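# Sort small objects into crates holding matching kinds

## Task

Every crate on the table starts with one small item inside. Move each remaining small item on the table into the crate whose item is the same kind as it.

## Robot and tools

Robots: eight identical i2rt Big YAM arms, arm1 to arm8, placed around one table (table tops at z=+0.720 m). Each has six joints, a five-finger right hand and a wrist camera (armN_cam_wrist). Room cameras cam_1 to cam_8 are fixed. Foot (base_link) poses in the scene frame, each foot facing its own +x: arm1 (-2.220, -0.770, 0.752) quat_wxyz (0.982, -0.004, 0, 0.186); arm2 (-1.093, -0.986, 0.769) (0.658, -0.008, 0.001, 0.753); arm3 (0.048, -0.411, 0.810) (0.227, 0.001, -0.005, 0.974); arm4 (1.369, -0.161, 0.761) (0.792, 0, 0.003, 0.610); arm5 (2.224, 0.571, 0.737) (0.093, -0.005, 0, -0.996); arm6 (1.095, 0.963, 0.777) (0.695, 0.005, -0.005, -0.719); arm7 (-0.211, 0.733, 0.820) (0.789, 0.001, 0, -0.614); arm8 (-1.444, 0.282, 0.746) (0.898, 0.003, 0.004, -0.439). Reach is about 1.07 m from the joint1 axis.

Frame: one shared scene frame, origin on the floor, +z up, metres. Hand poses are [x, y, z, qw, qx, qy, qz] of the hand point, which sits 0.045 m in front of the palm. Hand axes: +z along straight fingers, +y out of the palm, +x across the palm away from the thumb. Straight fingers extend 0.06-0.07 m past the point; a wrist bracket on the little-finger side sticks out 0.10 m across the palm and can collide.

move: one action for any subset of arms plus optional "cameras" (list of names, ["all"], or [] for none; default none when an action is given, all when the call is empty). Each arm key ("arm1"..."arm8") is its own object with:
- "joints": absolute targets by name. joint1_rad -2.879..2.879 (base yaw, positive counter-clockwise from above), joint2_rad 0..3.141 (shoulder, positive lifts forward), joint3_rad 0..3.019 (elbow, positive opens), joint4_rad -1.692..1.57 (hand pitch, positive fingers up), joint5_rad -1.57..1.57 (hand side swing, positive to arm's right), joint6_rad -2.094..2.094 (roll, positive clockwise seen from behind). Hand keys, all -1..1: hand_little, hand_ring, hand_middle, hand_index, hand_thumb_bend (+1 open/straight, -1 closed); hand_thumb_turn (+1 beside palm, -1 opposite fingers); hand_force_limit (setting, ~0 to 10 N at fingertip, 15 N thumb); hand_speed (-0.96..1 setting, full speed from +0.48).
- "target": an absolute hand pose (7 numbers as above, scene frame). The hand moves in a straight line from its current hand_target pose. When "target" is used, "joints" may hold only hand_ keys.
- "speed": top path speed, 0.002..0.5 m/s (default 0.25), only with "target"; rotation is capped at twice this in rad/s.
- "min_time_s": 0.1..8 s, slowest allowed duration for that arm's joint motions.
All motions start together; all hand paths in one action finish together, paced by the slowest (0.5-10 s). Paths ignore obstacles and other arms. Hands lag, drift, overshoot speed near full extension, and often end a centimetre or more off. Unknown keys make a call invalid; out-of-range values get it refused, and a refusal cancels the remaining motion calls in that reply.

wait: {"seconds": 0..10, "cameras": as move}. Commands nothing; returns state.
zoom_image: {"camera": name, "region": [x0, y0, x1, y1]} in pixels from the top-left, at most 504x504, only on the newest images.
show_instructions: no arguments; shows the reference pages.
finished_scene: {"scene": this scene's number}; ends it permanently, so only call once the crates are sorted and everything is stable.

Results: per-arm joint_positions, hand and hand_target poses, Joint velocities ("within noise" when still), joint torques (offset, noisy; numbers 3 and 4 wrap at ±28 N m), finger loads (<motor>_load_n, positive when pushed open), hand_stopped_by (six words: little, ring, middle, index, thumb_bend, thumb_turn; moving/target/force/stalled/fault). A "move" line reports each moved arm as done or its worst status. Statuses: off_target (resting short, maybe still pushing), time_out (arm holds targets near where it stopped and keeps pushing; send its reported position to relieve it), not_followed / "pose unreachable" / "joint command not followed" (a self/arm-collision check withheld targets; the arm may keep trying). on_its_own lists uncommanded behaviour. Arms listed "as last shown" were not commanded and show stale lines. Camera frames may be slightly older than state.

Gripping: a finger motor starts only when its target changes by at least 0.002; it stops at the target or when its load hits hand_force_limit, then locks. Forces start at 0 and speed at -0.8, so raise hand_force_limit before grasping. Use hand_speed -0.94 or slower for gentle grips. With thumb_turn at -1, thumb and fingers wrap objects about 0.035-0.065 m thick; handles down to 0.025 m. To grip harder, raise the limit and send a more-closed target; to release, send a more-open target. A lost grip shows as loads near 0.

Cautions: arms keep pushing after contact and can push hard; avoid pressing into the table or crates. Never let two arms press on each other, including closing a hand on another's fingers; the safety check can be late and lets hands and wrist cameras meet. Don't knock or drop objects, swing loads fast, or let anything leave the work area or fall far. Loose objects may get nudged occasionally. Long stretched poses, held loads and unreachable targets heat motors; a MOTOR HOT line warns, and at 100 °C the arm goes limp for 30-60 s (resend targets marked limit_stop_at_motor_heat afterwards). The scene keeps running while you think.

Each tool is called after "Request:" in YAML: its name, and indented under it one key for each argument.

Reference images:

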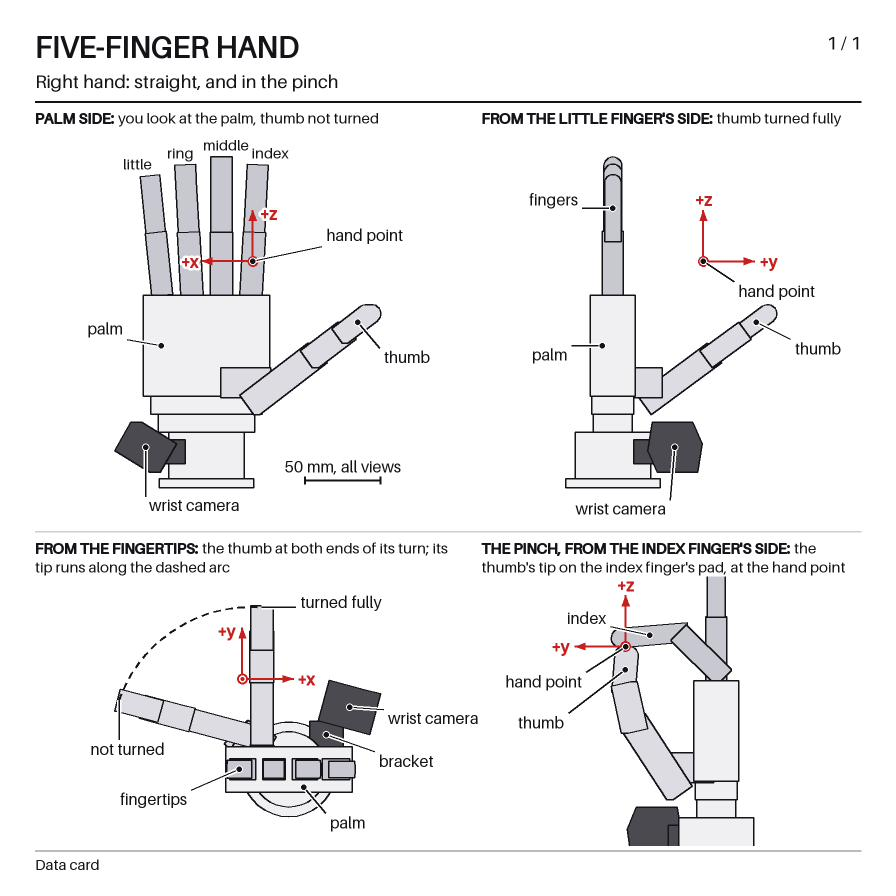

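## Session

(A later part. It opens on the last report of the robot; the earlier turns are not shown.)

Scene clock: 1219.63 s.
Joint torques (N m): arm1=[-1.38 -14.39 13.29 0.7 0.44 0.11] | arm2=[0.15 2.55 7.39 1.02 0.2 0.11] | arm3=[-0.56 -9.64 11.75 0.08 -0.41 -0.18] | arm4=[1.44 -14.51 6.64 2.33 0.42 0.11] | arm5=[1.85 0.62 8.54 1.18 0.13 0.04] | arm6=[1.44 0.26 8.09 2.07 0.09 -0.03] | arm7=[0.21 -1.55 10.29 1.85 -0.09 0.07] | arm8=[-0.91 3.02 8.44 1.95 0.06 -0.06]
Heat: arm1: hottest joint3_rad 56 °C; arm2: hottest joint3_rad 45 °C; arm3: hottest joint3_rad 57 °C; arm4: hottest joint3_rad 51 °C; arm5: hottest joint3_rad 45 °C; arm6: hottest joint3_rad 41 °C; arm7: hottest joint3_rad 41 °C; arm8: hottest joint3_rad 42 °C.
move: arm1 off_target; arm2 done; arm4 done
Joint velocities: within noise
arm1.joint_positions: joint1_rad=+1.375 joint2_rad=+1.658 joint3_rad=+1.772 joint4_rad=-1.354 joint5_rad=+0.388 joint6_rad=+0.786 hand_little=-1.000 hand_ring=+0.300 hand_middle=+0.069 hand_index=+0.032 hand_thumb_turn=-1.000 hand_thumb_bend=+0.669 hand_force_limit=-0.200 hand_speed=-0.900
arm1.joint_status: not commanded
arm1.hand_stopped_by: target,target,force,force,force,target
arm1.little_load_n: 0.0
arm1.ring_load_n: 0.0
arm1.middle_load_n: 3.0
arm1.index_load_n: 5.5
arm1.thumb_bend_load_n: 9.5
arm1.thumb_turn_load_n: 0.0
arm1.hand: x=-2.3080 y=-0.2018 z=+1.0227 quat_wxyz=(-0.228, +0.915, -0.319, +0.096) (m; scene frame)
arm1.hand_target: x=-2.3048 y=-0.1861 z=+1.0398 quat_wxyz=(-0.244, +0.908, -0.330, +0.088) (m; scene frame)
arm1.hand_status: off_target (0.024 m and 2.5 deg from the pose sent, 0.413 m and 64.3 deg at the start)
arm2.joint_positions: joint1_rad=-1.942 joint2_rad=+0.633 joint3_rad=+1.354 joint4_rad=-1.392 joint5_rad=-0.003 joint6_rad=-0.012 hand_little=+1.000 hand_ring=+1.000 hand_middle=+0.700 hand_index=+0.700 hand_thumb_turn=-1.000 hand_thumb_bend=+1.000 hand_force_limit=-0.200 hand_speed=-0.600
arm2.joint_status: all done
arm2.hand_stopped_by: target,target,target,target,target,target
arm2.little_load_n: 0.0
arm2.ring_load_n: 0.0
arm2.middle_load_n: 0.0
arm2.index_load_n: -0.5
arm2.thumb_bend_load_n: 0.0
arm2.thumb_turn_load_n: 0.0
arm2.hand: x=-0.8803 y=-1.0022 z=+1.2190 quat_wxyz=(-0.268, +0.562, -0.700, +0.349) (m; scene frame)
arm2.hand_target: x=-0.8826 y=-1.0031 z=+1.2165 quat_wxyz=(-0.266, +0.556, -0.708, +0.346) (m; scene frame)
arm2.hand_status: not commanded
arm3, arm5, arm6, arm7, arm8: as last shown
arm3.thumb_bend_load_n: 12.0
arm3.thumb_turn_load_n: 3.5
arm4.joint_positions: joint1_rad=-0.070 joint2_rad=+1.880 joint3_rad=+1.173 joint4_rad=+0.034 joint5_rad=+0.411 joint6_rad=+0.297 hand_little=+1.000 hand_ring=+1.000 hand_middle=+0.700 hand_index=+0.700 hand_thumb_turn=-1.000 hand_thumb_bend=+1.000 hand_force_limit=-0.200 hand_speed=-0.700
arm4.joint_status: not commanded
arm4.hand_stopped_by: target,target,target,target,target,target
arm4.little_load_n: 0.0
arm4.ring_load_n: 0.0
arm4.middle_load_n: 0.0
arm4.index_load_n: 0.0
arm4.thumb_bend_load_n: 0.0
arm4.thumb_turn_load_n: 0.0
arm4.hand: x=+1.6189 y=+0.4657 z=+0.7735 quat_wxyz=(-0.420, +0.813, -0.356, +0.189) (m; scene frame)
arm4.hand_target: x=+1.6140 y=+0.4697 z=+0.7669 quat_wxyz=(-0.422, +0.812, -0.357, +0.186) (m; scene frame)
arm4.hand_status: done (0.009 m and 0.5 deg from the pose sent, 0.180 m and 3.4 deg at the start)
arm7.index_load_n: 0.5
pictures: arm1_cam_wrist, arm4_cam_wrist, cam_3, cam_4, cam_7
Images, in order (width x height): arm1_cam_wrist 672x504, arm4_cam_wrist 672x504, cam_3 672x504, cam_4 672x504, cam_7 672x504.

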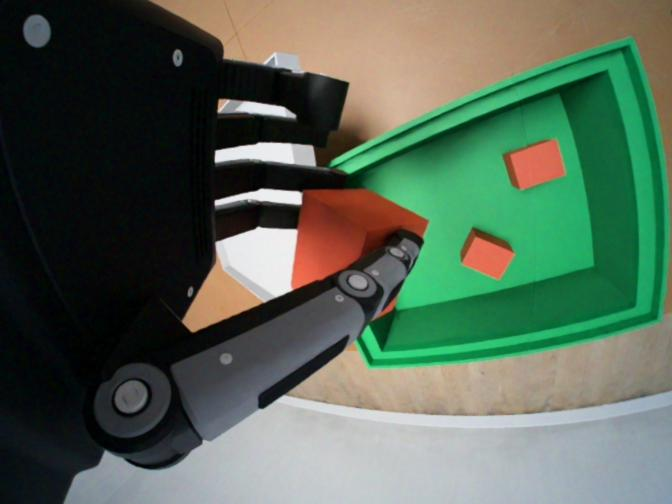

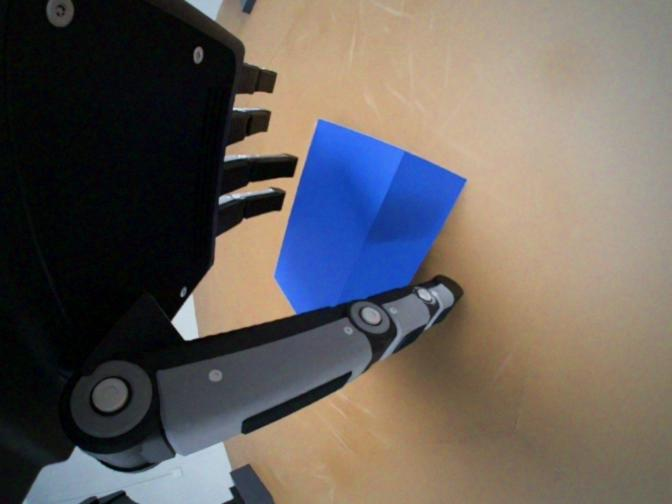

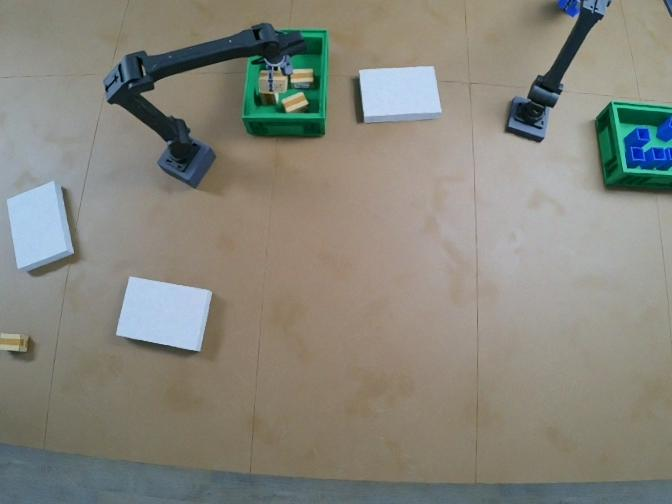

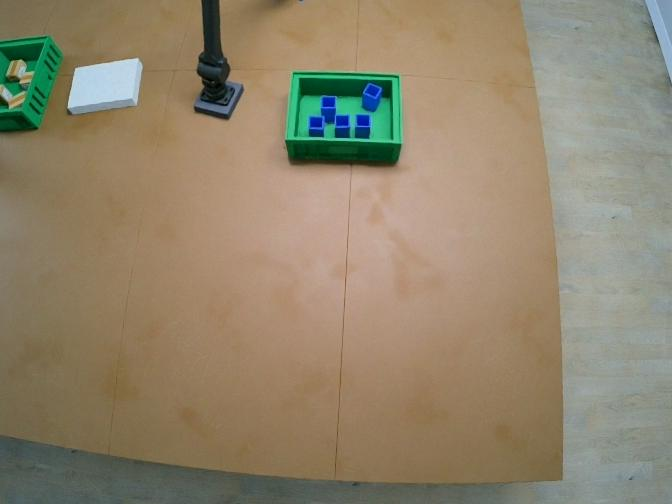

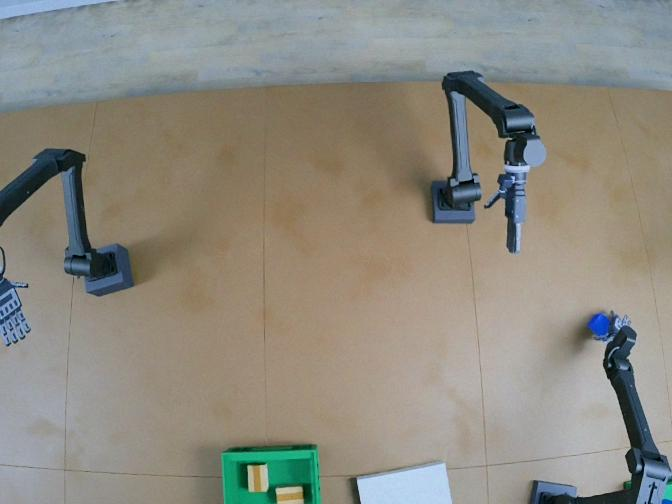

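Request:
zoom_image:
  camera: "cam_7"
  region: [210, 430, 340, 504]

Request:
move:
  arm1: {"target": [-2.315, -0.205, 0.80, 0.2432, -0.9076, 0.3304, -0.0885]}
  arm4: {"joints": {"hand_speed": -0.9, "hand_force_limit": -0.2, "hand_index": -0.3, "hand_middle": -0.3, "hand_thumb_bend": 0}}
  arm2: {"target": [-0.522, -1.150, 0.95, 0.183, -0.683, -0.683, 0.183]}
  cameras: ["arm1_cam_wrist", "arm2_cam_wrist", "arm4_cam_wrist", "cam_7"]

Scaled by 3.877.

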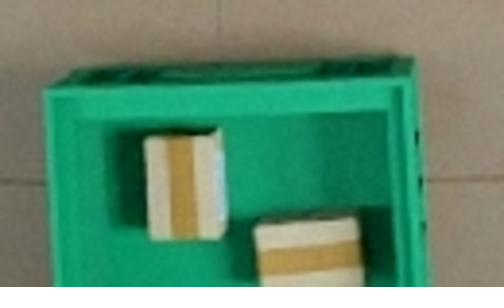

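Scene clock: 1251.27 s.
Joint torques (N m): arm1=[0.26 -5.42 3.55 1.58 -0.69 0.27] | arm2=[-0.15 -15.56 12.85 -0.73 -0.04 0.1] | arm3=[-0.56 -9.64 11.75 0.08 -0.42 -0.18] | arm4=[0.97 -14.97 6.46 2.26 0.37 0.1] | arm5=[1.9 0.56 8.54 1.18 0.13 0.03] | arm6=[1.44 0.32 8.05 2.09 0.09 -0.02] | arm7=[0.09 -0.73 10.3 1.96 -0.07 0.1] | arm8=[-0.85 3.08 8.44 1.95 0.06 -0.06]
Heat: arm1: hottest joint3_rad 58 °C; arm2: hottest joint3_rad 42 °C; arm3: hottest joint3_rad 59 °C; arm4: hottest joint3_rad 48 °C; arm5: hottest joint3_rad 44 °C; arm6: hottest joint3_rad 41 °C; arm7: hottest joint3_rad 41 °C; arm8: hottest joint3_rad 42 °C.
move: arm1 off_target; arm2 off_target; arm4 off_target
Joint velocities: within noise
arm1.joint_positions: joint1_rad=+1.381 joint2_rad=+1.591 joint3_rad=+1.318 joint4_rad=-0.777 joint5_rad=+0.426 joint6_rad=+0.800 hand_little=-1.000 hand_ring=+0.299 hand_middle=+0.069 hand_index=+0.032 hand_thumb_turn=-1.000 hand_thumb_bend=+0.669 hand_force_limit=-0.200 hand_speed=-0.900
arm1.joint_status: not commanded
arm1.hand_stopped_by: target,target,force,force,force,target
arm1.little_load_n: 0.0
arm1.ring_load_n: -11.5
arm1.middle_load_n: 3.0
arm1.index_load_n: 5.5
arm1.thumb_bend_load_n: 9.5
arm1.thumb_turn_load_n: 0.0
arm1.hand: x=-2.3066 y=-0.1887 z=+0.9007 quat_wxyz=(-0.315, +0.885, -0.337, +0.063) (m; scene frame)
arm1.hand_target: x=-2.3121 y=-0.2150 z=+0.8109 quat_wxyz=(-0.243, +0.907, -0.331, +0.090) (m; scene frame)
arm1.hand_status: off_target (0.102 m and 9.1 deg from the pose sent, 0.223 m and 2.5 deg at the start; pose on its path clipped on 28 of 202 steps)
arm2.joint_positions: joint1_rad=-2.029 joint2_rad=+1.885 joint3_rad=+1.780 joint4_rad=-1.684 joint5_rad=+0.039 joint6_rad=+2.077 hand_little=+1.000 hand_ring=+1.000 hand_middle=+0.700 hand_index=+0.700 hand_thumb_turn=-1.000 hand_thumb_bend=+1.000 hand_force_limit=-0.200 hand_speed=-0.600
arm2.joint_status: not commanded
arm2.hand_stopped_by: target,target,target,target,target,target
arm2.little_load_n: 0.0
arm2.ring_load_n: 0.0
arm2.middle_load_n: 0.0
arm2.index_load_n: 0.0
arm2.thumb_bend_load_n: 0.0
arm2.thumb_turn_load_n: 0.0
arm2.hand: x=-0.5352 y=-1.1403 z=+0.9311 quat_wxyz=(+0.100, -0.399, -0.911, +0.033) (m; scene frame)
arm2.hand_target: x=-0.5232 y=-1.1500 z=+0.9499 quat_wxyz=(+0.079, -0.410, -0.908, +0.029) (m; scene frame)
arm2.hand_status: off_target (0.025 m and 46.5 deg from the pose sent, 0.472 m and 167.4 deg at the start; pose on its path clipped on 79 of 215 steps; a joint's target at an end of its range on 117 of 215 steps)
arm3, arm5, arm6, arm7, arm8: as last shown
arm3.thumb_turn_load_n: 4.0
arm4.joint_positions: joint1_rad=-0.069 joint2_rad=+1.880 joint3_rad=+1.173 joint4_rad=+0.034 joint5_rad=+0.411 joint6_rad=+0.297 hand_little=+1.000 hand_ring=+1.000 hand_middle=+0.152 hand_index=+0.134 hand_thumb_turn=-1.000 hand_thumb_bend=+0.716 hand_force_limit=-0.200 hand_speed=-0.900
arm4.joint_status: hand_middle off_target (ended at +0.152, target -0.300); hand_index off_target (ended at +0.134, target -0.300); hand_thumb_bend off_target (ended at +0.716, target +0.000); the others done
arm4.hand_stopped_by: target,target,force,force,force,target
arm4.little_load_n: 0.0
arm4.ring_load_n: 0.0
arm4.middle_load_n: 1.5
arm4.index_load_n: 6.0
arm4.thumb_bend_load_n: 7.5
arm4.thumb_turn_load_n: -1.5
arm4.hand: x=+1.6187 y=+0.4658 z=+0.7736 quat_wxyz=(-0.420, +0.813, -0.356, +0.189) (m; scene frame)
arm4.hand_target: x=+1.6138 y=+0.4698 z=+0.7669 quat_wxyz=(-0.422, +0.812, -0.357, +0.186) (m; scene frame)
arm4.hand_status: not commanded
arm5.thumb_bend_load_n: 0.5
arm6.thumb_turn_load_n: 0.5
arm7.index_load_n: 0.0
arm8.ring_load_n: 0.5
pictures: arm1_cam_wrist, arm2_cam_wrist, arm4_cam_wrist, cam_7
Images, in order (width x height): arm1_cam_wrist 672x504, arm2_cam_wrist 672x504, arm4_cam_wrist 672x504, cam_7 672x504.

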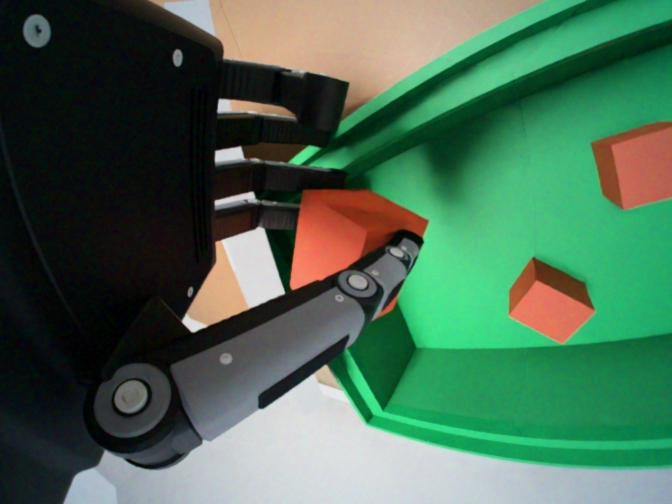

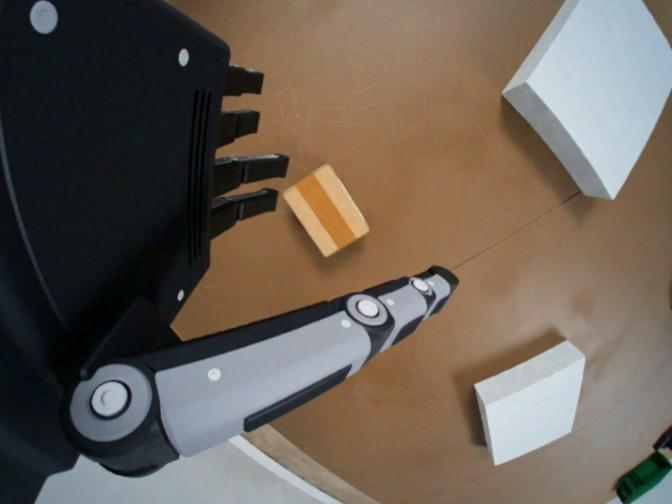

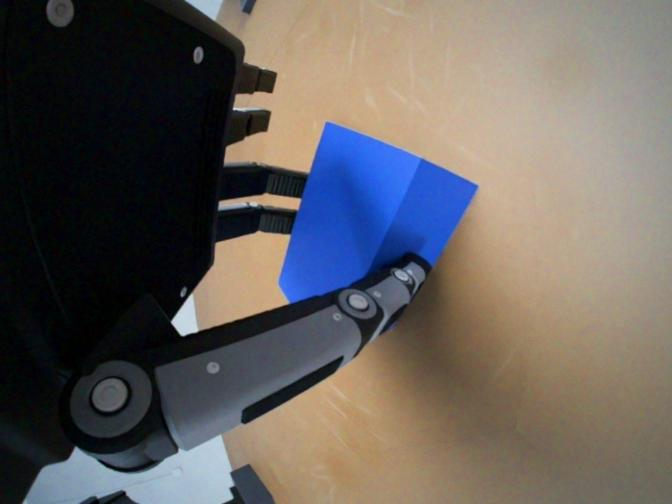

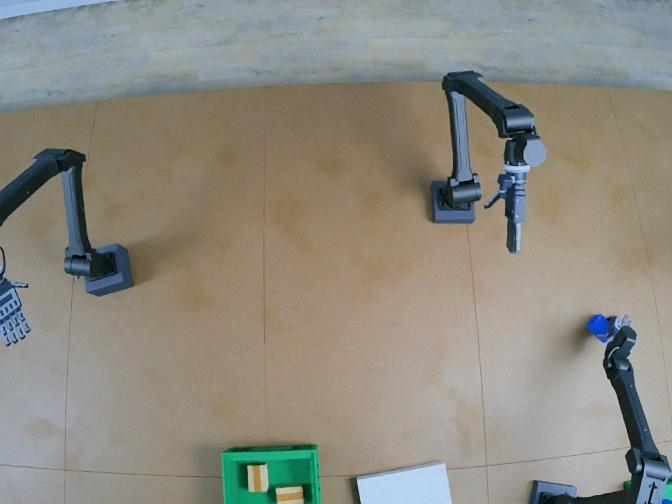

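Request:
move:
  arm1: {"target": [-2.325, -0.20, 0.99, 0.2241, -0.8365, 0.4829, -0.1294]}
  arm2: {"target": [-0.522, -1.150, 0.96, 0, 0, 0.9239, -0.3827]}
  arm3: {"target": [0.487, -0.012, 0.92, 0.2588, -0.9659, 0, 0], "speed": 0.2}
  arm4: {"target": [1.614, 0.46, 0.99, 0.4226, -0.8120, 0.3573, -0.1860]}
  cameras: ["arm1_cam_wrist", "arm2_cam_wrist", "arm3_cam_wrist", "arm4_cam_wrist", "cam_7"]

Scene clock: 1301.73 s.
Joint torques (N m): arm1=[0.5 -13.92 12.92 0.39 0.54 0.11] | arm2=[1.14 -17.49 8.28 0.64 0.78 -0.16] | arm3=[0.15 -15.62 11.48 1.48 -0.24 0.03] | arm4=[0.79 -15.79 11.95 1.22 0.21 0.06] | arm5=[1.73 0.67 8.55 1.17 0.14 0.03] | arm6=[1.38 0.32 8.05 2.07 0.09 -0.03] | arm7=[0.44 -0.79 10.37 1.98 -0.04 0.06] | arm8=[-0.91 3.08 8.43 1.95 0.06 -0.06]
Heat: arm1: hottest joint3_rad 51 °C; arm2: hottest joint3_rad 44 °C; arm3: hottest joint3_rad 62 °C; arm4: hottest joint3_rad 45 °C; arm5: hottest joint3_rad 44 °C; arm6: hottest joint3_rad 42 °C; arm7: hottest joint3_rad 41 °C; arm8: hottest joint3_rad 42 °C.
move: arm1 off_target; arm2 off_target; arm3 off_target; arm4 off_target
Joint velocities: within noise
arm1.joint_positions: joint1_rad=+1.428 joint2_rad=+1.678 joint3_rad=+1.681 joint4_rad=-1.439 joint5_rad=+0.498 joint6_rad=+1.240 hand_little=-1.000 hand_ring=+0.300 hand_middle=+0.069 hand_index=+0.032 hand_thumb_turn=-1.000 hand_thumb_bend=+0.669 hand_force_limit=-0.200 hand_speed=-0.900
arm1.joint_status: not commanded
arm1.hand_stopped_by: target,target,force,force,force,target
arm1.little_load_n: 0.0
arm1.ring_load_n: 0.0
arm1.middle_load_n: 3.0
arm1.index_load_n: 5.0
arm1.thumb_bend_load_n: 9.5
arm1.thumb_turn_load_n: 0.0
arm1.hand: x=-2.3152 y=-0.2167 z=+0.9752 quat_wxyz=(-0.210, +0.840, -0.481, +0.141) (m; scene frame)
arm1.hand_target: x=-2.3249 y=-0.2011 z=+0.9901 quat_wxyz=(-0.225, +0.837, -0.483, +0.129) (m; scene frame)
arm1.hand_status: off_target (0.024 m and 2.1 deg from the pose sent, 0.092 m and 21.8 deg at the start)
arm2.joint_positions: joint1_rad=-1.844 joint2_rad=+1.792 joint3_rad=+1.632 joint4_rad=-1.330 joint5_rad=+0.765 joint6_rad=+1.398 hand_little=+1.000 hand_ring=+1.000 hand_middle=+0.700 hand_index=+0.700 hand_thumb_turn=-1.000 hand_thumb_bend=+1.000 hand_force_limit=-0.200 hand_speed=-0.600
arm2.joint_status: not commanded
arm2.hand_stopped_by: target,target,target,target,target,target
arm2.little_load_n: 0.0
arm2.ring_load_n: 0.0
arm2.middle_load_n: 0.0
arm2.index_load_n: 0.0
arm2.thumb_bend_load_n: 0.0
arm2.thumb_turn_load_n: 0.0
arm2.hand: x=-0.5233 y=-1.1529 z=+0.9442 quat_wxyz=(+0.017, -0.001, -0.925, +0.379) (m; scene frame)
arm2.hand_target: x=-0.5221 y=-1.1501 z=+0.9598 quat_wxyz=(+0.000, +0.000, -0.924, +0.383) (m; scene frame)
arm2.hand_status: off_target (0.016 m and 1.9 deg from the pose sent, 0.033 m and 62.7 deg at the start)
arm3.joint_positions: joint1_rad=-2.040 joint2_rad=+1.851 joint3_rad=+1.548 joint4_rad=-0.994 joint5_rad=-0.405 joint6_rad=-0.863 hand_little=+0.145 hand_ring=+0.300 hand_middle=+0.199 hand_index=+0.190 hand_thumb_turn=-1.000 hand_thumb_bend=+0.748 hand_force_limit=-0.200 hand_speed=-0.900
arm3.joint_status: not commanded
arm3.hand_stopped_by: force,target,force,force,force,target
arm3.little_load_n: 5.0
arm3.ring_load_n: 0.0
arm3.middle_load_n: 1.0
arm3.index_load_n: 5.0
arm3.thumb_bend_load_n: 11.5
arm3.thumb_turn_load_n: 4.0
arm3.hand: x=+0.4696 y=-0.0295 z=+0.9067 quat_wxyz=(-0.244, +0.970, -0.003, -0.020) (m; scene frame)
arm3.hand_target: x=+0.4859 y=-0.0129 z=+0.9204 quat_wxyz=(-0.259, +0.966, +0.000, +0.000) (m; scene frame)
arm3.hand_status: off_target (0.028 m and 2.8 deg from the pose sent, 0.260 m and 2.3 deg at the start)
arm4.joint_positions: joint1_rad=-0.069 joint2_rad=+1.630 joint3_rad=+1.376 joint4_rad=-0.483 joint5_rad=+0.411 joint6_rad=+0.298 hand_little=+1.000 hand_ring=+1.000 hand_middle=+0.152 hand_index=+0.134 hand_thumb_turn=-1.000 hand_thumb_bend=+0.716 hand_force_limit=-0.200 hand_speed=-0.900
arm4.joint_status: not commanded
arm4.hand_stopped_by: target,target,force,force,force,target
arm4.little_load_n: 0.0
arm4.ring_load_n: 0.0
arm4.middle_load_n: 1.5
arm4.index_load_n: 6.0
arm4.thumb_bend_load_n: 8.0
arm4.thumb_turn_load_n: -1.5
arm4.hand: x=+1.6118 y=+0.4437 z=+0.9484 quat_wxyz=(-0.391, +0.827, -0.355, +0.191) (m; scene frame)
arm4.hand_target: x=+1.6132 y=+0.4581 z=+0.9903 quat_wxyz=(-0.423, +0.812, -0.357, +0.186) (m; scene frame)
arm4.hand_status: off_target (0.045 m and 4.1 deg from the pose sent, 0.216 m and 0.5 deg at the start)
arm5, arm6, arm7, arm8: as last shown
arm5.thumb_bend_load_n: 0.0
arm6.thumb_turn_load_n: 0.0
arm8.ring_load_n: 0.0
pictures: arm1_cam_wrist, arm2_cam_wrist, arm3_cam_wrist, arm4_cam_wrist, cam_7
Images, in order (width x height): arm1_cam_wrist 672x504, arm2_cam_wrist 672x504, arm3_cam_wrist 672x504, arm4_cam_wrist 672x504, cam_7 672x504.

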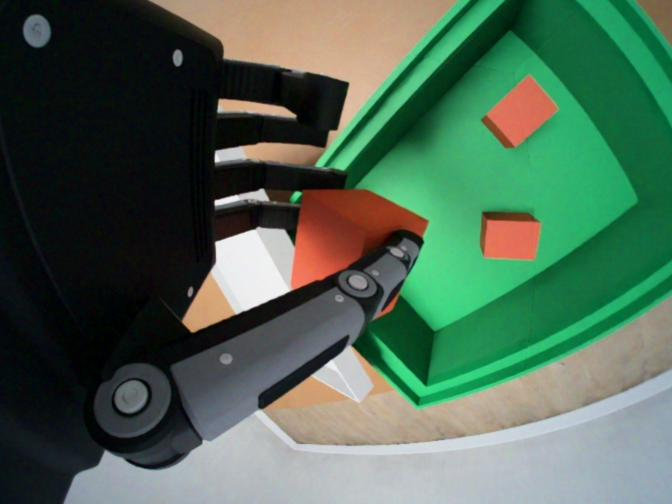

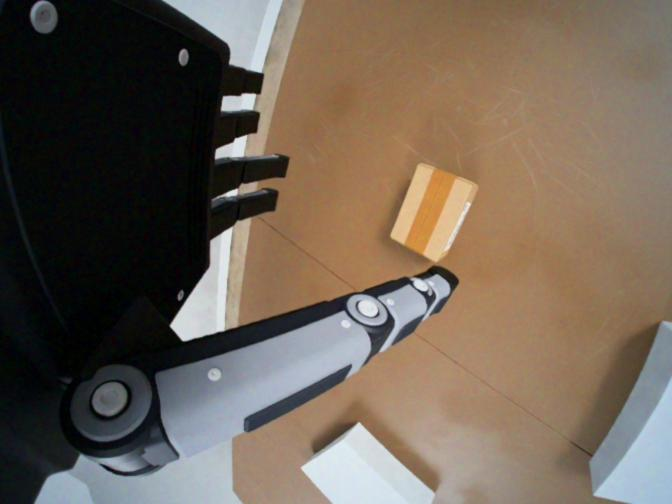

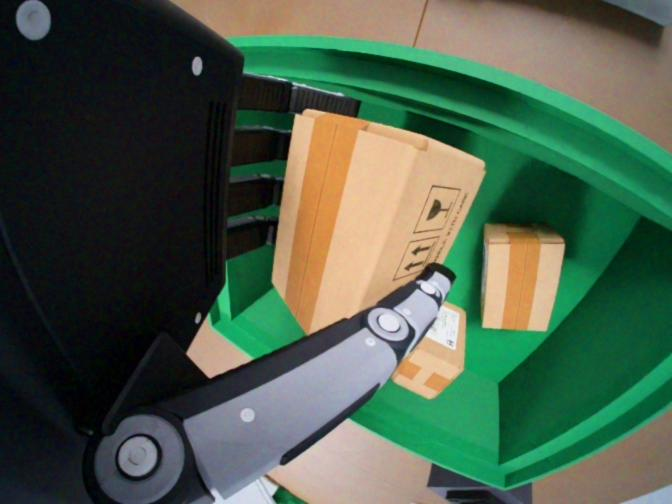

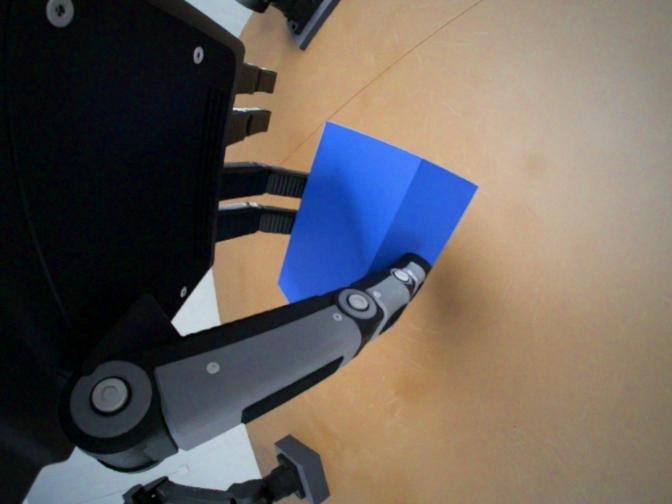

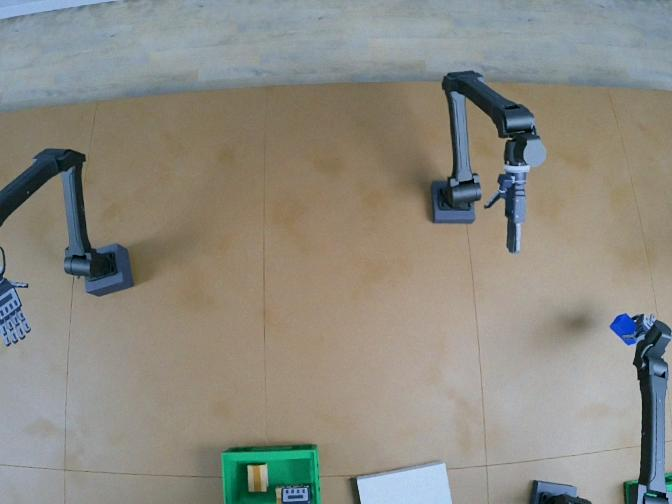

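Request:
zoom_image:
  camera: "cam_7"
  region: [210, 430, 340, 504]

Scaled by 3.877.

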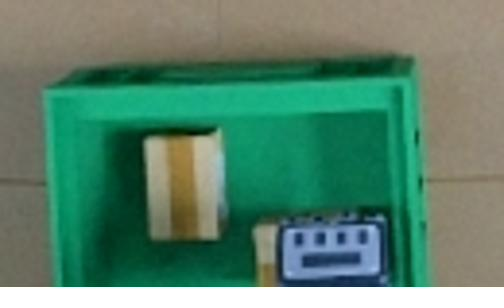

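Request:
move:
  arm1: {"target": [-2.335, -0.205, 0.80, 0.2241, -0.8365, 0.4829, -0.1294]}
  arm2: {"target": [-0.520, -1.161, 0.768, 0, 0, 0.9239, -0.3827]}
  arm3: {"target": [0.485, -0.006, 0.842, 0.2588, -0.9659, 0, 0], "speed": 0.1}
  arm4: {"joints": {"joint1_rad": -0.9, "joint2_rad": 0.63, "joint3_rad": 1.35, "joint4_rad": -1.4, "joint5_rad": 0, "joint6_rad": 0, "hand_little": -1, "hand_ring": 0.3}, "min_time_s": 6}
  cameras: ["arm1_cam_wrist", "arm2_cam_wrist", "arm3_cam_wrist", "arm4_cam_wrist"]

Scene clock: 1338.27 s.
Joint torques (N m): arm1=[-1.73 -13.57 6.67 1.25 0.55 0.08] | arm2=[-0.15 -16.21 7.45 0.66 0.69 -0.16] | arm3=[0.62 -12.04 5.52 3.66 -0.15 -0.34] | arm4=[-0.32 0.85 6.54 1.21 -0.1 -0.12] | arm5=[1.79 0.67 8.57 1.18 0.13 0.04] | arm6=[1.49 0.15 8.08 2.14 0.08 -0.03] | arm7=[0.73 -1.03 10.48 1.96 -0.04 0.05] | arm8=[-0.85 3.08 8.44 1.95 0.06 -0.06]
Heat: arm1: hottest joint3_rad 58 °C; arm2: hottest joint3_rad 42 °C; arm3: hottest joint3_rad 58 °C; arm4: hottest joint3_rad 53 °C; arm5: hottest joint3_rad 44 °C; arm6: hottest joint3_rad 42 °C; arm7: hottest joint3_rad 41 °C; arm8: hottest joint3_rad 42 °C.
move: arm1 moving; arm2 moving; arm3 moving; arm4 off_target
Joint velocities: within noise
arm1.joint_positions: joint1_rad=+1.474 joint2_rad=+1.764 joint3_rad=+1.379 joint4_rad=-0.998 joint5_rad=+0.502 joint6_rad=+1.267 hand_little=-1.000 hand_ring=+0.300 hand_middle=+0.069 hand_index=+0.032 hand_thumb_turn=-1.000 hand_thumb_bend=+0.669 hand_force_limit=-0.200 hand_speed=-0.900
arm1.joint_status: not commanded
arm1.hand_stopped_by: target,target,force,force,force,target
arm1.little_load_n: 0.0
arm1.ring_load_n: 0.0
arm1.middle_load_n: 3.0
arm1.index_load_n: 5.5
arm1.thumb_bend_load_n: 9.5
arm1.thumb_turn_load_n: 0.0
arm1.hand: x=-2.3444 y=-0.2039 z=+0.8234 quat_wxyz=(-0.234, +0.839, -0.478, +0.116) (m; scene frame)
arm1.hand_target: x=-2.3350 y=-0.2059 z=+0.8006 quat_wxyz=(-0.224, +0.837, -0.483, +0.129) (m; scene frame)
arm1.hand_status: moving (0.025 m and 2.0 deg from the pose sent, 0.177 m and 2.1 deg at the start)
arm2.joint_positions: joint1_rad=-1.846 joint2_rad=+1.950 joint3_rad=+1.349 joint4_rad=-0.859 joint5_rad=+0.765 joint6_rad=+1.376 hand_little=+1.000 hand_ring=+1.000 hand_middle=+0.700 hand_index=+0.700 hand_thumb_turn=-1.000 hand_thumb_bend=+1.000 hand_force_limit=-0.200 hand_speed=-0.600
arm2.joint_status: not commanded
arm2.hand_stopped_by: target,target,target,target,target,target
arm2.little_load_n: 0.0
arm2.ring_load_n: 0.0
arm2.middle_load_n: 0.0
arm2.index_load_n: 0.0
arm2.thumb_bend_load_n: 0.0
arm2.thumb_turn_load_n: 0.0
arm2.hand: x=-0.5236 y=-1.1553 z=+0.7625 quat_wxyz=(+0.007, +0.003, -0.924, +0.381) (m; scene frame)
arm2.hand_target: x=-0.5201 y=-1.1611 z=+0.7682 quat_wxyz=(+0.000, +0.000, -0.924, +0.383) (m; scene frame)
arm2.hand_status: moving (0.009 m and 0.9 deg from the pose sent, 0.176 m and 1.9 deg at the start)
arm3.joint_positions: joint1_rad=-2.037 joint2_rad=+1.869 joint3_rad=+1.518 joint4_rad=-0.856 joint5_rad=-0.403 joint6_rad=-0.823 hand_little=+0.144 hand_ring=+0.300 hand_middle=+0.199 hand_index=+0.190 hand_thumb_turn=-1.000 hand_thumb_bend=+0.748 hand_force_limit=-0.200 hand_speed=-0.900
arm3.joint_status: not commanded
arm3.hand_stopped_by: force,target,force,force,force,target
arm3.little_load_n: -3.0
arm3.ring_load_n: 0.5
arm3.middle_load_n: 0.0
arm3.index_load_n: 4.0
arm3.thumb_bend_load_n: 14.0
arm3.thumb_turn_load_n: 7.0
arm3.hand: x=+0.4855 y=-0.0126 z=+0.8886 quat_wxyz=(-0.270, +0.963, -0.012, +0.010) (m; scene frame)
arm3.hand_target: x=+0.4825 y=-0.0085 z=+0.8440 quat_wxyz=(-0.259, +0.966, +0.000, +0.000) (m; scene frame)
arm3.hand_status: moving (0.047 m and 2.2 deg from the pose sent, 0.071 m and 2.8 deg at the start)
arm4.joint_positions: joint1_rad=-0.891 joint2_rad=+0.637 joint3_rad=+1.353 joint4_rad=-1.393 joint5_rad=+0.003 joint6_rad=+0.011 hand_little=-0.956 hand_ring=+0.300 hand_middle=+0.152 hand_index=+0.134 hand_thumb_turn=-1.000 hand_thumb_bend=+0.716 hand_force_limit=-0.200 hand_speed=-0.900
arm4.joint_status: hand_little off_target (ended at -0.956, target -1.000); the others done
arm4.hand_stopped_by: moving,target,force,force,force,target
arm4.little_load_n: 0.0
arm4.ring_load_n: 0.0
arm4.middle_load_n: 2.0
arm4.index_load_n: 5.5
arm4.thumb_bend_load_n: 8.5
arm4.thumb_turn_load_n: -1.0
arm4.hand: x=+1.5571 y=-0.0428 z=+1.2061 quat_wxyz=(-0.360, +0.755, -0.495, +0.233) (m; scene frame)
arm4.hand_target: x=+1.5549 y=-0.0458 z=+1.2048 quat_wxyz=(-0.358, +0.757, -0.494, +0.235) (m; scene frame)
arm4.hand_status: not commanded
arm5, arm6, arm7, arm8: as last shown
arm5.ring_load_n: -0.5
pictures: arm1_cam_wrist, arm2_cam_wrist, arm3_cam_wrist, arm4_cam_wrist
Images, in order (width x height): arm1_cam_wrist 672x504, arm2_cam_wrist 672x504, arm3_cam_wrist 672x504, arm4_cam_wrist 672x504.

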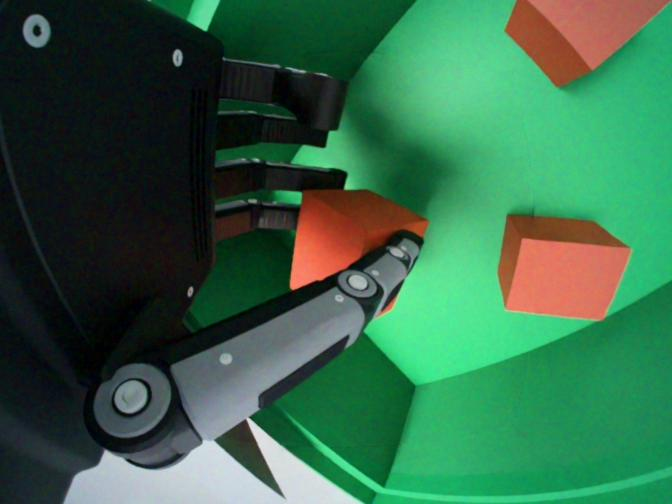

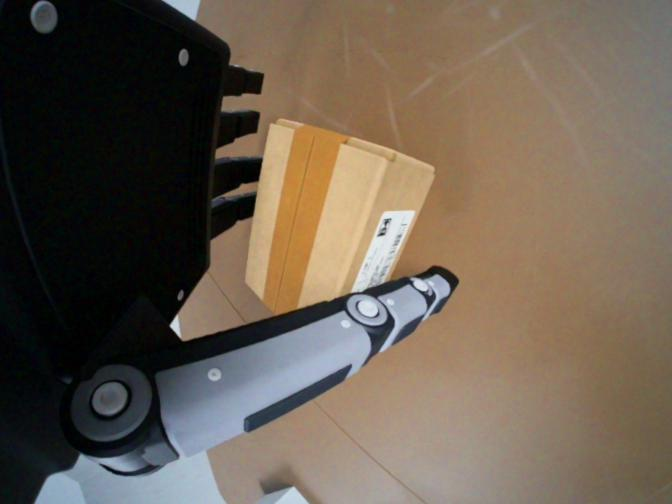

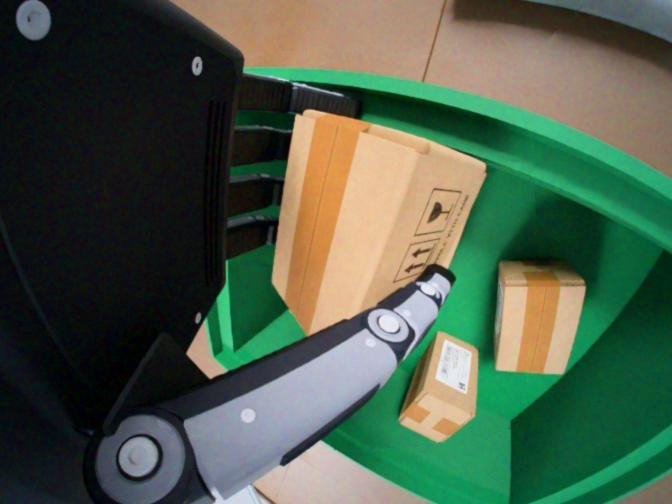

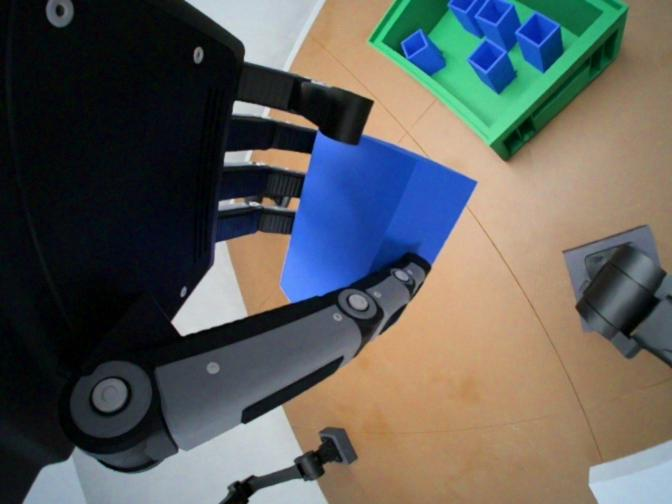

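Request:
move:
  arm1: {"target": [-2.333, -0.205, 0.762, 0.2241, -0.8365, 0.4829, -0.1294]}
  arm2: {"joints": {"hand_speed": -0.9, "hand_force_limit": -0.2, "hand_index": -0.3, "hand_middle": -0.3, "hand_thumb_bend": 0}}
  arm3: {"target": [0.42, -0.06, 1.0, 0.2588, -0.9659, 0, 0], "joints": {"hand_little": 0.3}}
  arm4: {"target": [1.90, -0.20, 1.03, 0.183, -0.683, 0.683, -0.183]}
  cameras: ["arm1_cam_wrist", "arm2_cam_wrist", "arm3_cam_wrist", "arm4_cam_wrist"]

Scene clock: 1373.27 s.
Joint torques (N m): arm1=[-2.2 -12.04 4.94 1.48 0.43 0.01] | arm2=[0.21 -16.15 7.45 0.66 0.69 -0.16] | arm3=[0.26 -14.97 8.7 0.42 -0.47 -0.15] | arm4=[0.32 -12.1 11.75 0.98 0.11 0.11] | arm5=[1.9 0.62 8.55 1.17 0.13 0.03] | arm6=[1.44 0.26 8.03 2.07 0.1 -0.04] | arm7=[-0.21 -0.97 10.54 1.98 -0.05 0.08] | arm8=[-0.91 3.08 8.44 1.95 0.06 -0.06]
Heat: arm1: hottest joint3_rad 52 °C; arm2: hottest joint3_rad 39 °C; arm3: hottest joint3_rad 55 °C; arm4: hottest joint3_rad 48 °C; arm5: hottest joint3_rad 44 °C; arm6: hottest joint3_rad 42 °C; arm7: hottest joint3_rad 41 °C; arm8: hottest joint3_rad 42 °C.
move: arm1 off_target; arm2 off_target; arm3 off_target; arm4 off_target
Joint velocities: within noise
arm1.joint_positions: joint1_rad=+1.475 joint2_rad=+1.782 joint3_rad=+1.352 joint4_rad=-0.912 joint5_rad=+0.504 joint6_rad=+1.270 hand_little=-1.000 hand_ring=+0.300 hand_middle=+0.069 hand_index=+0.032 hand_thumb_turn=-1.000 hand_thumb_bend=+0.669 hand_force_limit=-0.200 hand_speed=-0.900
arm1.joint_status: not commanded
arm1.hand_stopped_by: target,target,force,force,force,target
arm1.little_load_n: 0.0
arm1.ring_load_n: 0.0
arm1.middle_load_n: 3.0
arm1.index_load_n: 5.0
arm1.thumb_bend_load_n: 9.5
arm1.thumb_turn_load_n: 0.0
arm1.hand: x=-2.3478 y=-0.1942 z=+0.8074 quat_wxyz=(-0.249, +0.834, -0.481, +0.103) (m; scene frame)
arm1.hand_target: x=-2.3329 y=-0.2075 z=+0.7644 quat_wxyz=(-0.224, +0.837, -0.483, +0.129) (m; scene frame)
arm1.hand_status: off_target (0.049 m and 4.2 deg from the pose sent, 0.062 m and 2.0 deg at the start)
arm2.joint_positions: joint1_rad=-1.849 joint2_rad=+1.950 joint3_rad=+1.349 joint4_rad=-0.859 joint5_rad=+0.765 joint6_rad=+1.375 hand_little=+1.000 hand_ring=+1.000 hand_middle=+0.227 hand_index=+0.208 hand_thumb_turn=-1.000 hand_thumb_bend=+0.751 hand_force_limit=-0.200 hand_speed=-0.900
arm2.joint_status: hand_middle off_target (ended at +0.227, target -0.300); hand_index off_target (ended at +0.208, target -0.300); hand_thumb_bend off_target (ended at +0.751, target +0.000); the others done
arm2.hand_stopped_by: target,target,force,force,force,target
arm2.little_load_n: 0.0
arm2.ring_load_n: -0.5
arm2.middle_load_n: 3.0
arm2.index_load_n: 4.5
arm2.thumb_bend_load_n: 7.5
arm2.thumb_turn_load_n: 0.0
arm2.hand: x=-0.5242 y=-1.1571 z=+0.7625 quat_wxyz=(+0.008, +0.002, -0.924, +0.381) (m; scene frame)
arm2.hand_target: x=-0.5201 y=-1.1610 z=+0.7682 quat_wxyz=(+0.000, +0.000, -0.924, +0.383) (m; scene frame)
arm2.hand_status: not commanded
arm3.joint_positions: joint1_rad=-2.035 joint2_rad=+1.627 joint3_rad=+1.466 joint4_rad=-1.093 joint5_rad=-0.397 joint6_rad=-0.841 hand_little=+0.300 hand_ring=+0.300 hand_middle=+0.199 hand_index=+0.190 hand_thumb_turn=-1.000 hand_thumb_bend=+0.748 hand_force_limit=-0.200 hand_speed=-0.900
arm3.joint_status: all done
arm3.hand_stopped_by: target,target,force,force,force,target
arm3.little_load_n: 0.0
arm3.ring_load_n: 0.0
arm3.middle_load_n: 4.0
arm3.index_load_n: 5.5
arm3.thumb_bend_load_n: 9.0
arm3.thumb_turn_load_n: -0.5
arm3.hand: x=+0.4222 y=-0.0634 z=+0.9890 quat_wxyz=(-0.254, +0.967, -0.008, -0.003) (m; scene frame)
arm3.hand_target: x=+0.4199 y=-0.0600 z=+0.9999 quat_wxyz=(-0.259, +0.966, +0.000, +0.000) (m; scene frame)
arm3.hand_status: off_target (0.012 m and 1.1 deg from the pose sent, 0.138 m and 2.2 deg at the start)
arm4.joint_positions: joint1_rad=-1.453 joint2_rad=+1.515 joint3_rad=+1.516 joint4_rad=-1.102 joint5_rad=-0.079 joint6_rad=-0.136 hand_little=-1.000 hand_ring=+0.300 hand_middle=+0.152 hand_index=+0.134 hand_thumb_turn=-1.000 hand_thumb_bend=+0.716 hand_force_limit=-0.200 hand_speed=-0.900
arm4.joint_status: not commanded
arm4.hand_stopped_by: target,target,force,force,force,target
arm4.little_load_n: 0.0
arm4.ring_load_n: 0.0
arm4.middle_load_n: 2.5
arm4.index_load_n: 5.5
arm4.thumb_bend_load_n: 8.0
arm4.thumb_turn_load_n: -1.0
arm4.on_its_own: hand_little moved -0.044 to your old target -1.000
arm4.hand: x=+1.8846 y=-0.1953 z=+1.0057 quat_wxyz=(-0.168, +0.693, -0.682, +0.162) (m; scene frame)
arm4.hand_target: x=+1.8987 y=-0.1998 z=+1.0300 quat_wxyz=(-0.183, +0.683, -0.683, +0.183) (m; scene frame)
arm4.hand_status: off_target (0.029 m and 3.2 deg from the pose sent, 0.416 m and 31.4 deg at the start)
arm5, arm6, arm7, arm8: as last shown
arm5.ring_load_n: 0.0
arm7.thumb_bend_load_n: 0.5
pictures: arm1_cam_wrist, arm2_cam_wrist, arm3_cam_wrist, arm4_cam_wrist
Images, in order (width x height): arm1_cam_wrist 672x504, arm2_cam_wrist 672x504, arm3_cam_wrist 672x504, arm4_cam_wrist 672x504.

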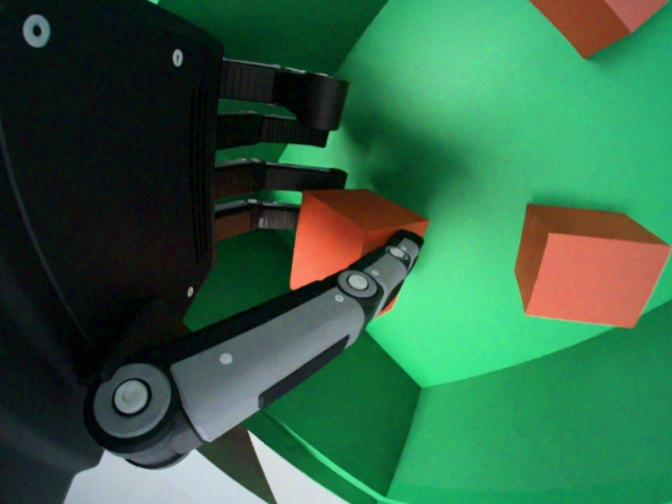

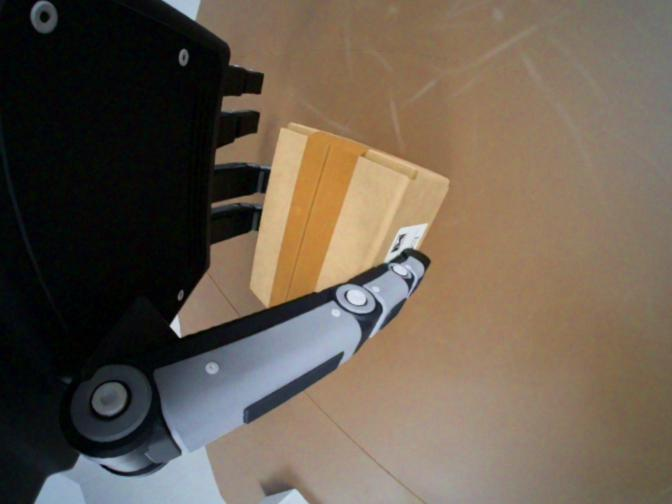

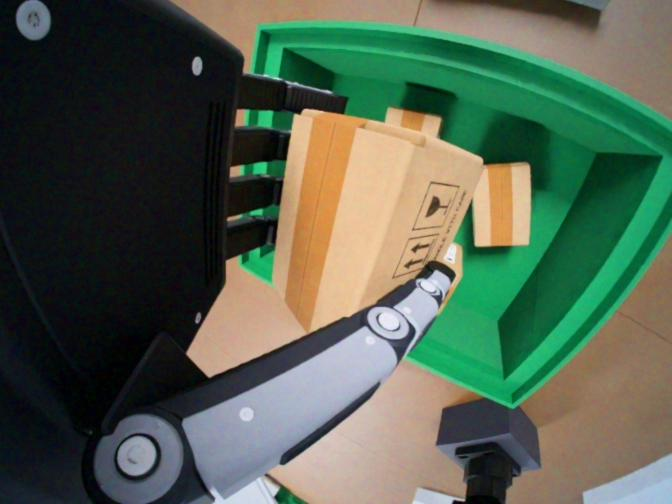

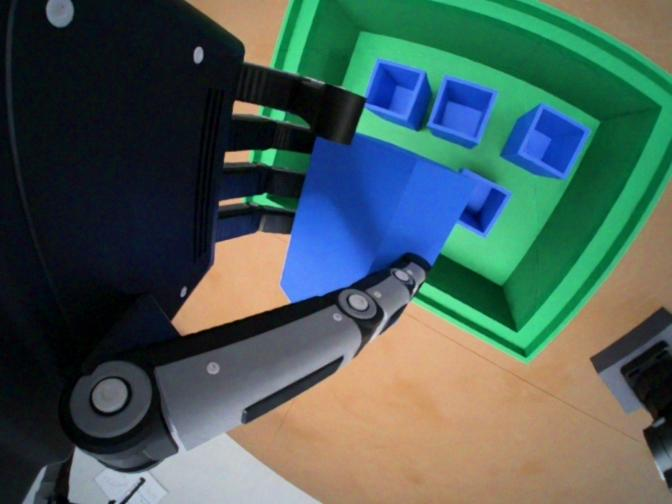

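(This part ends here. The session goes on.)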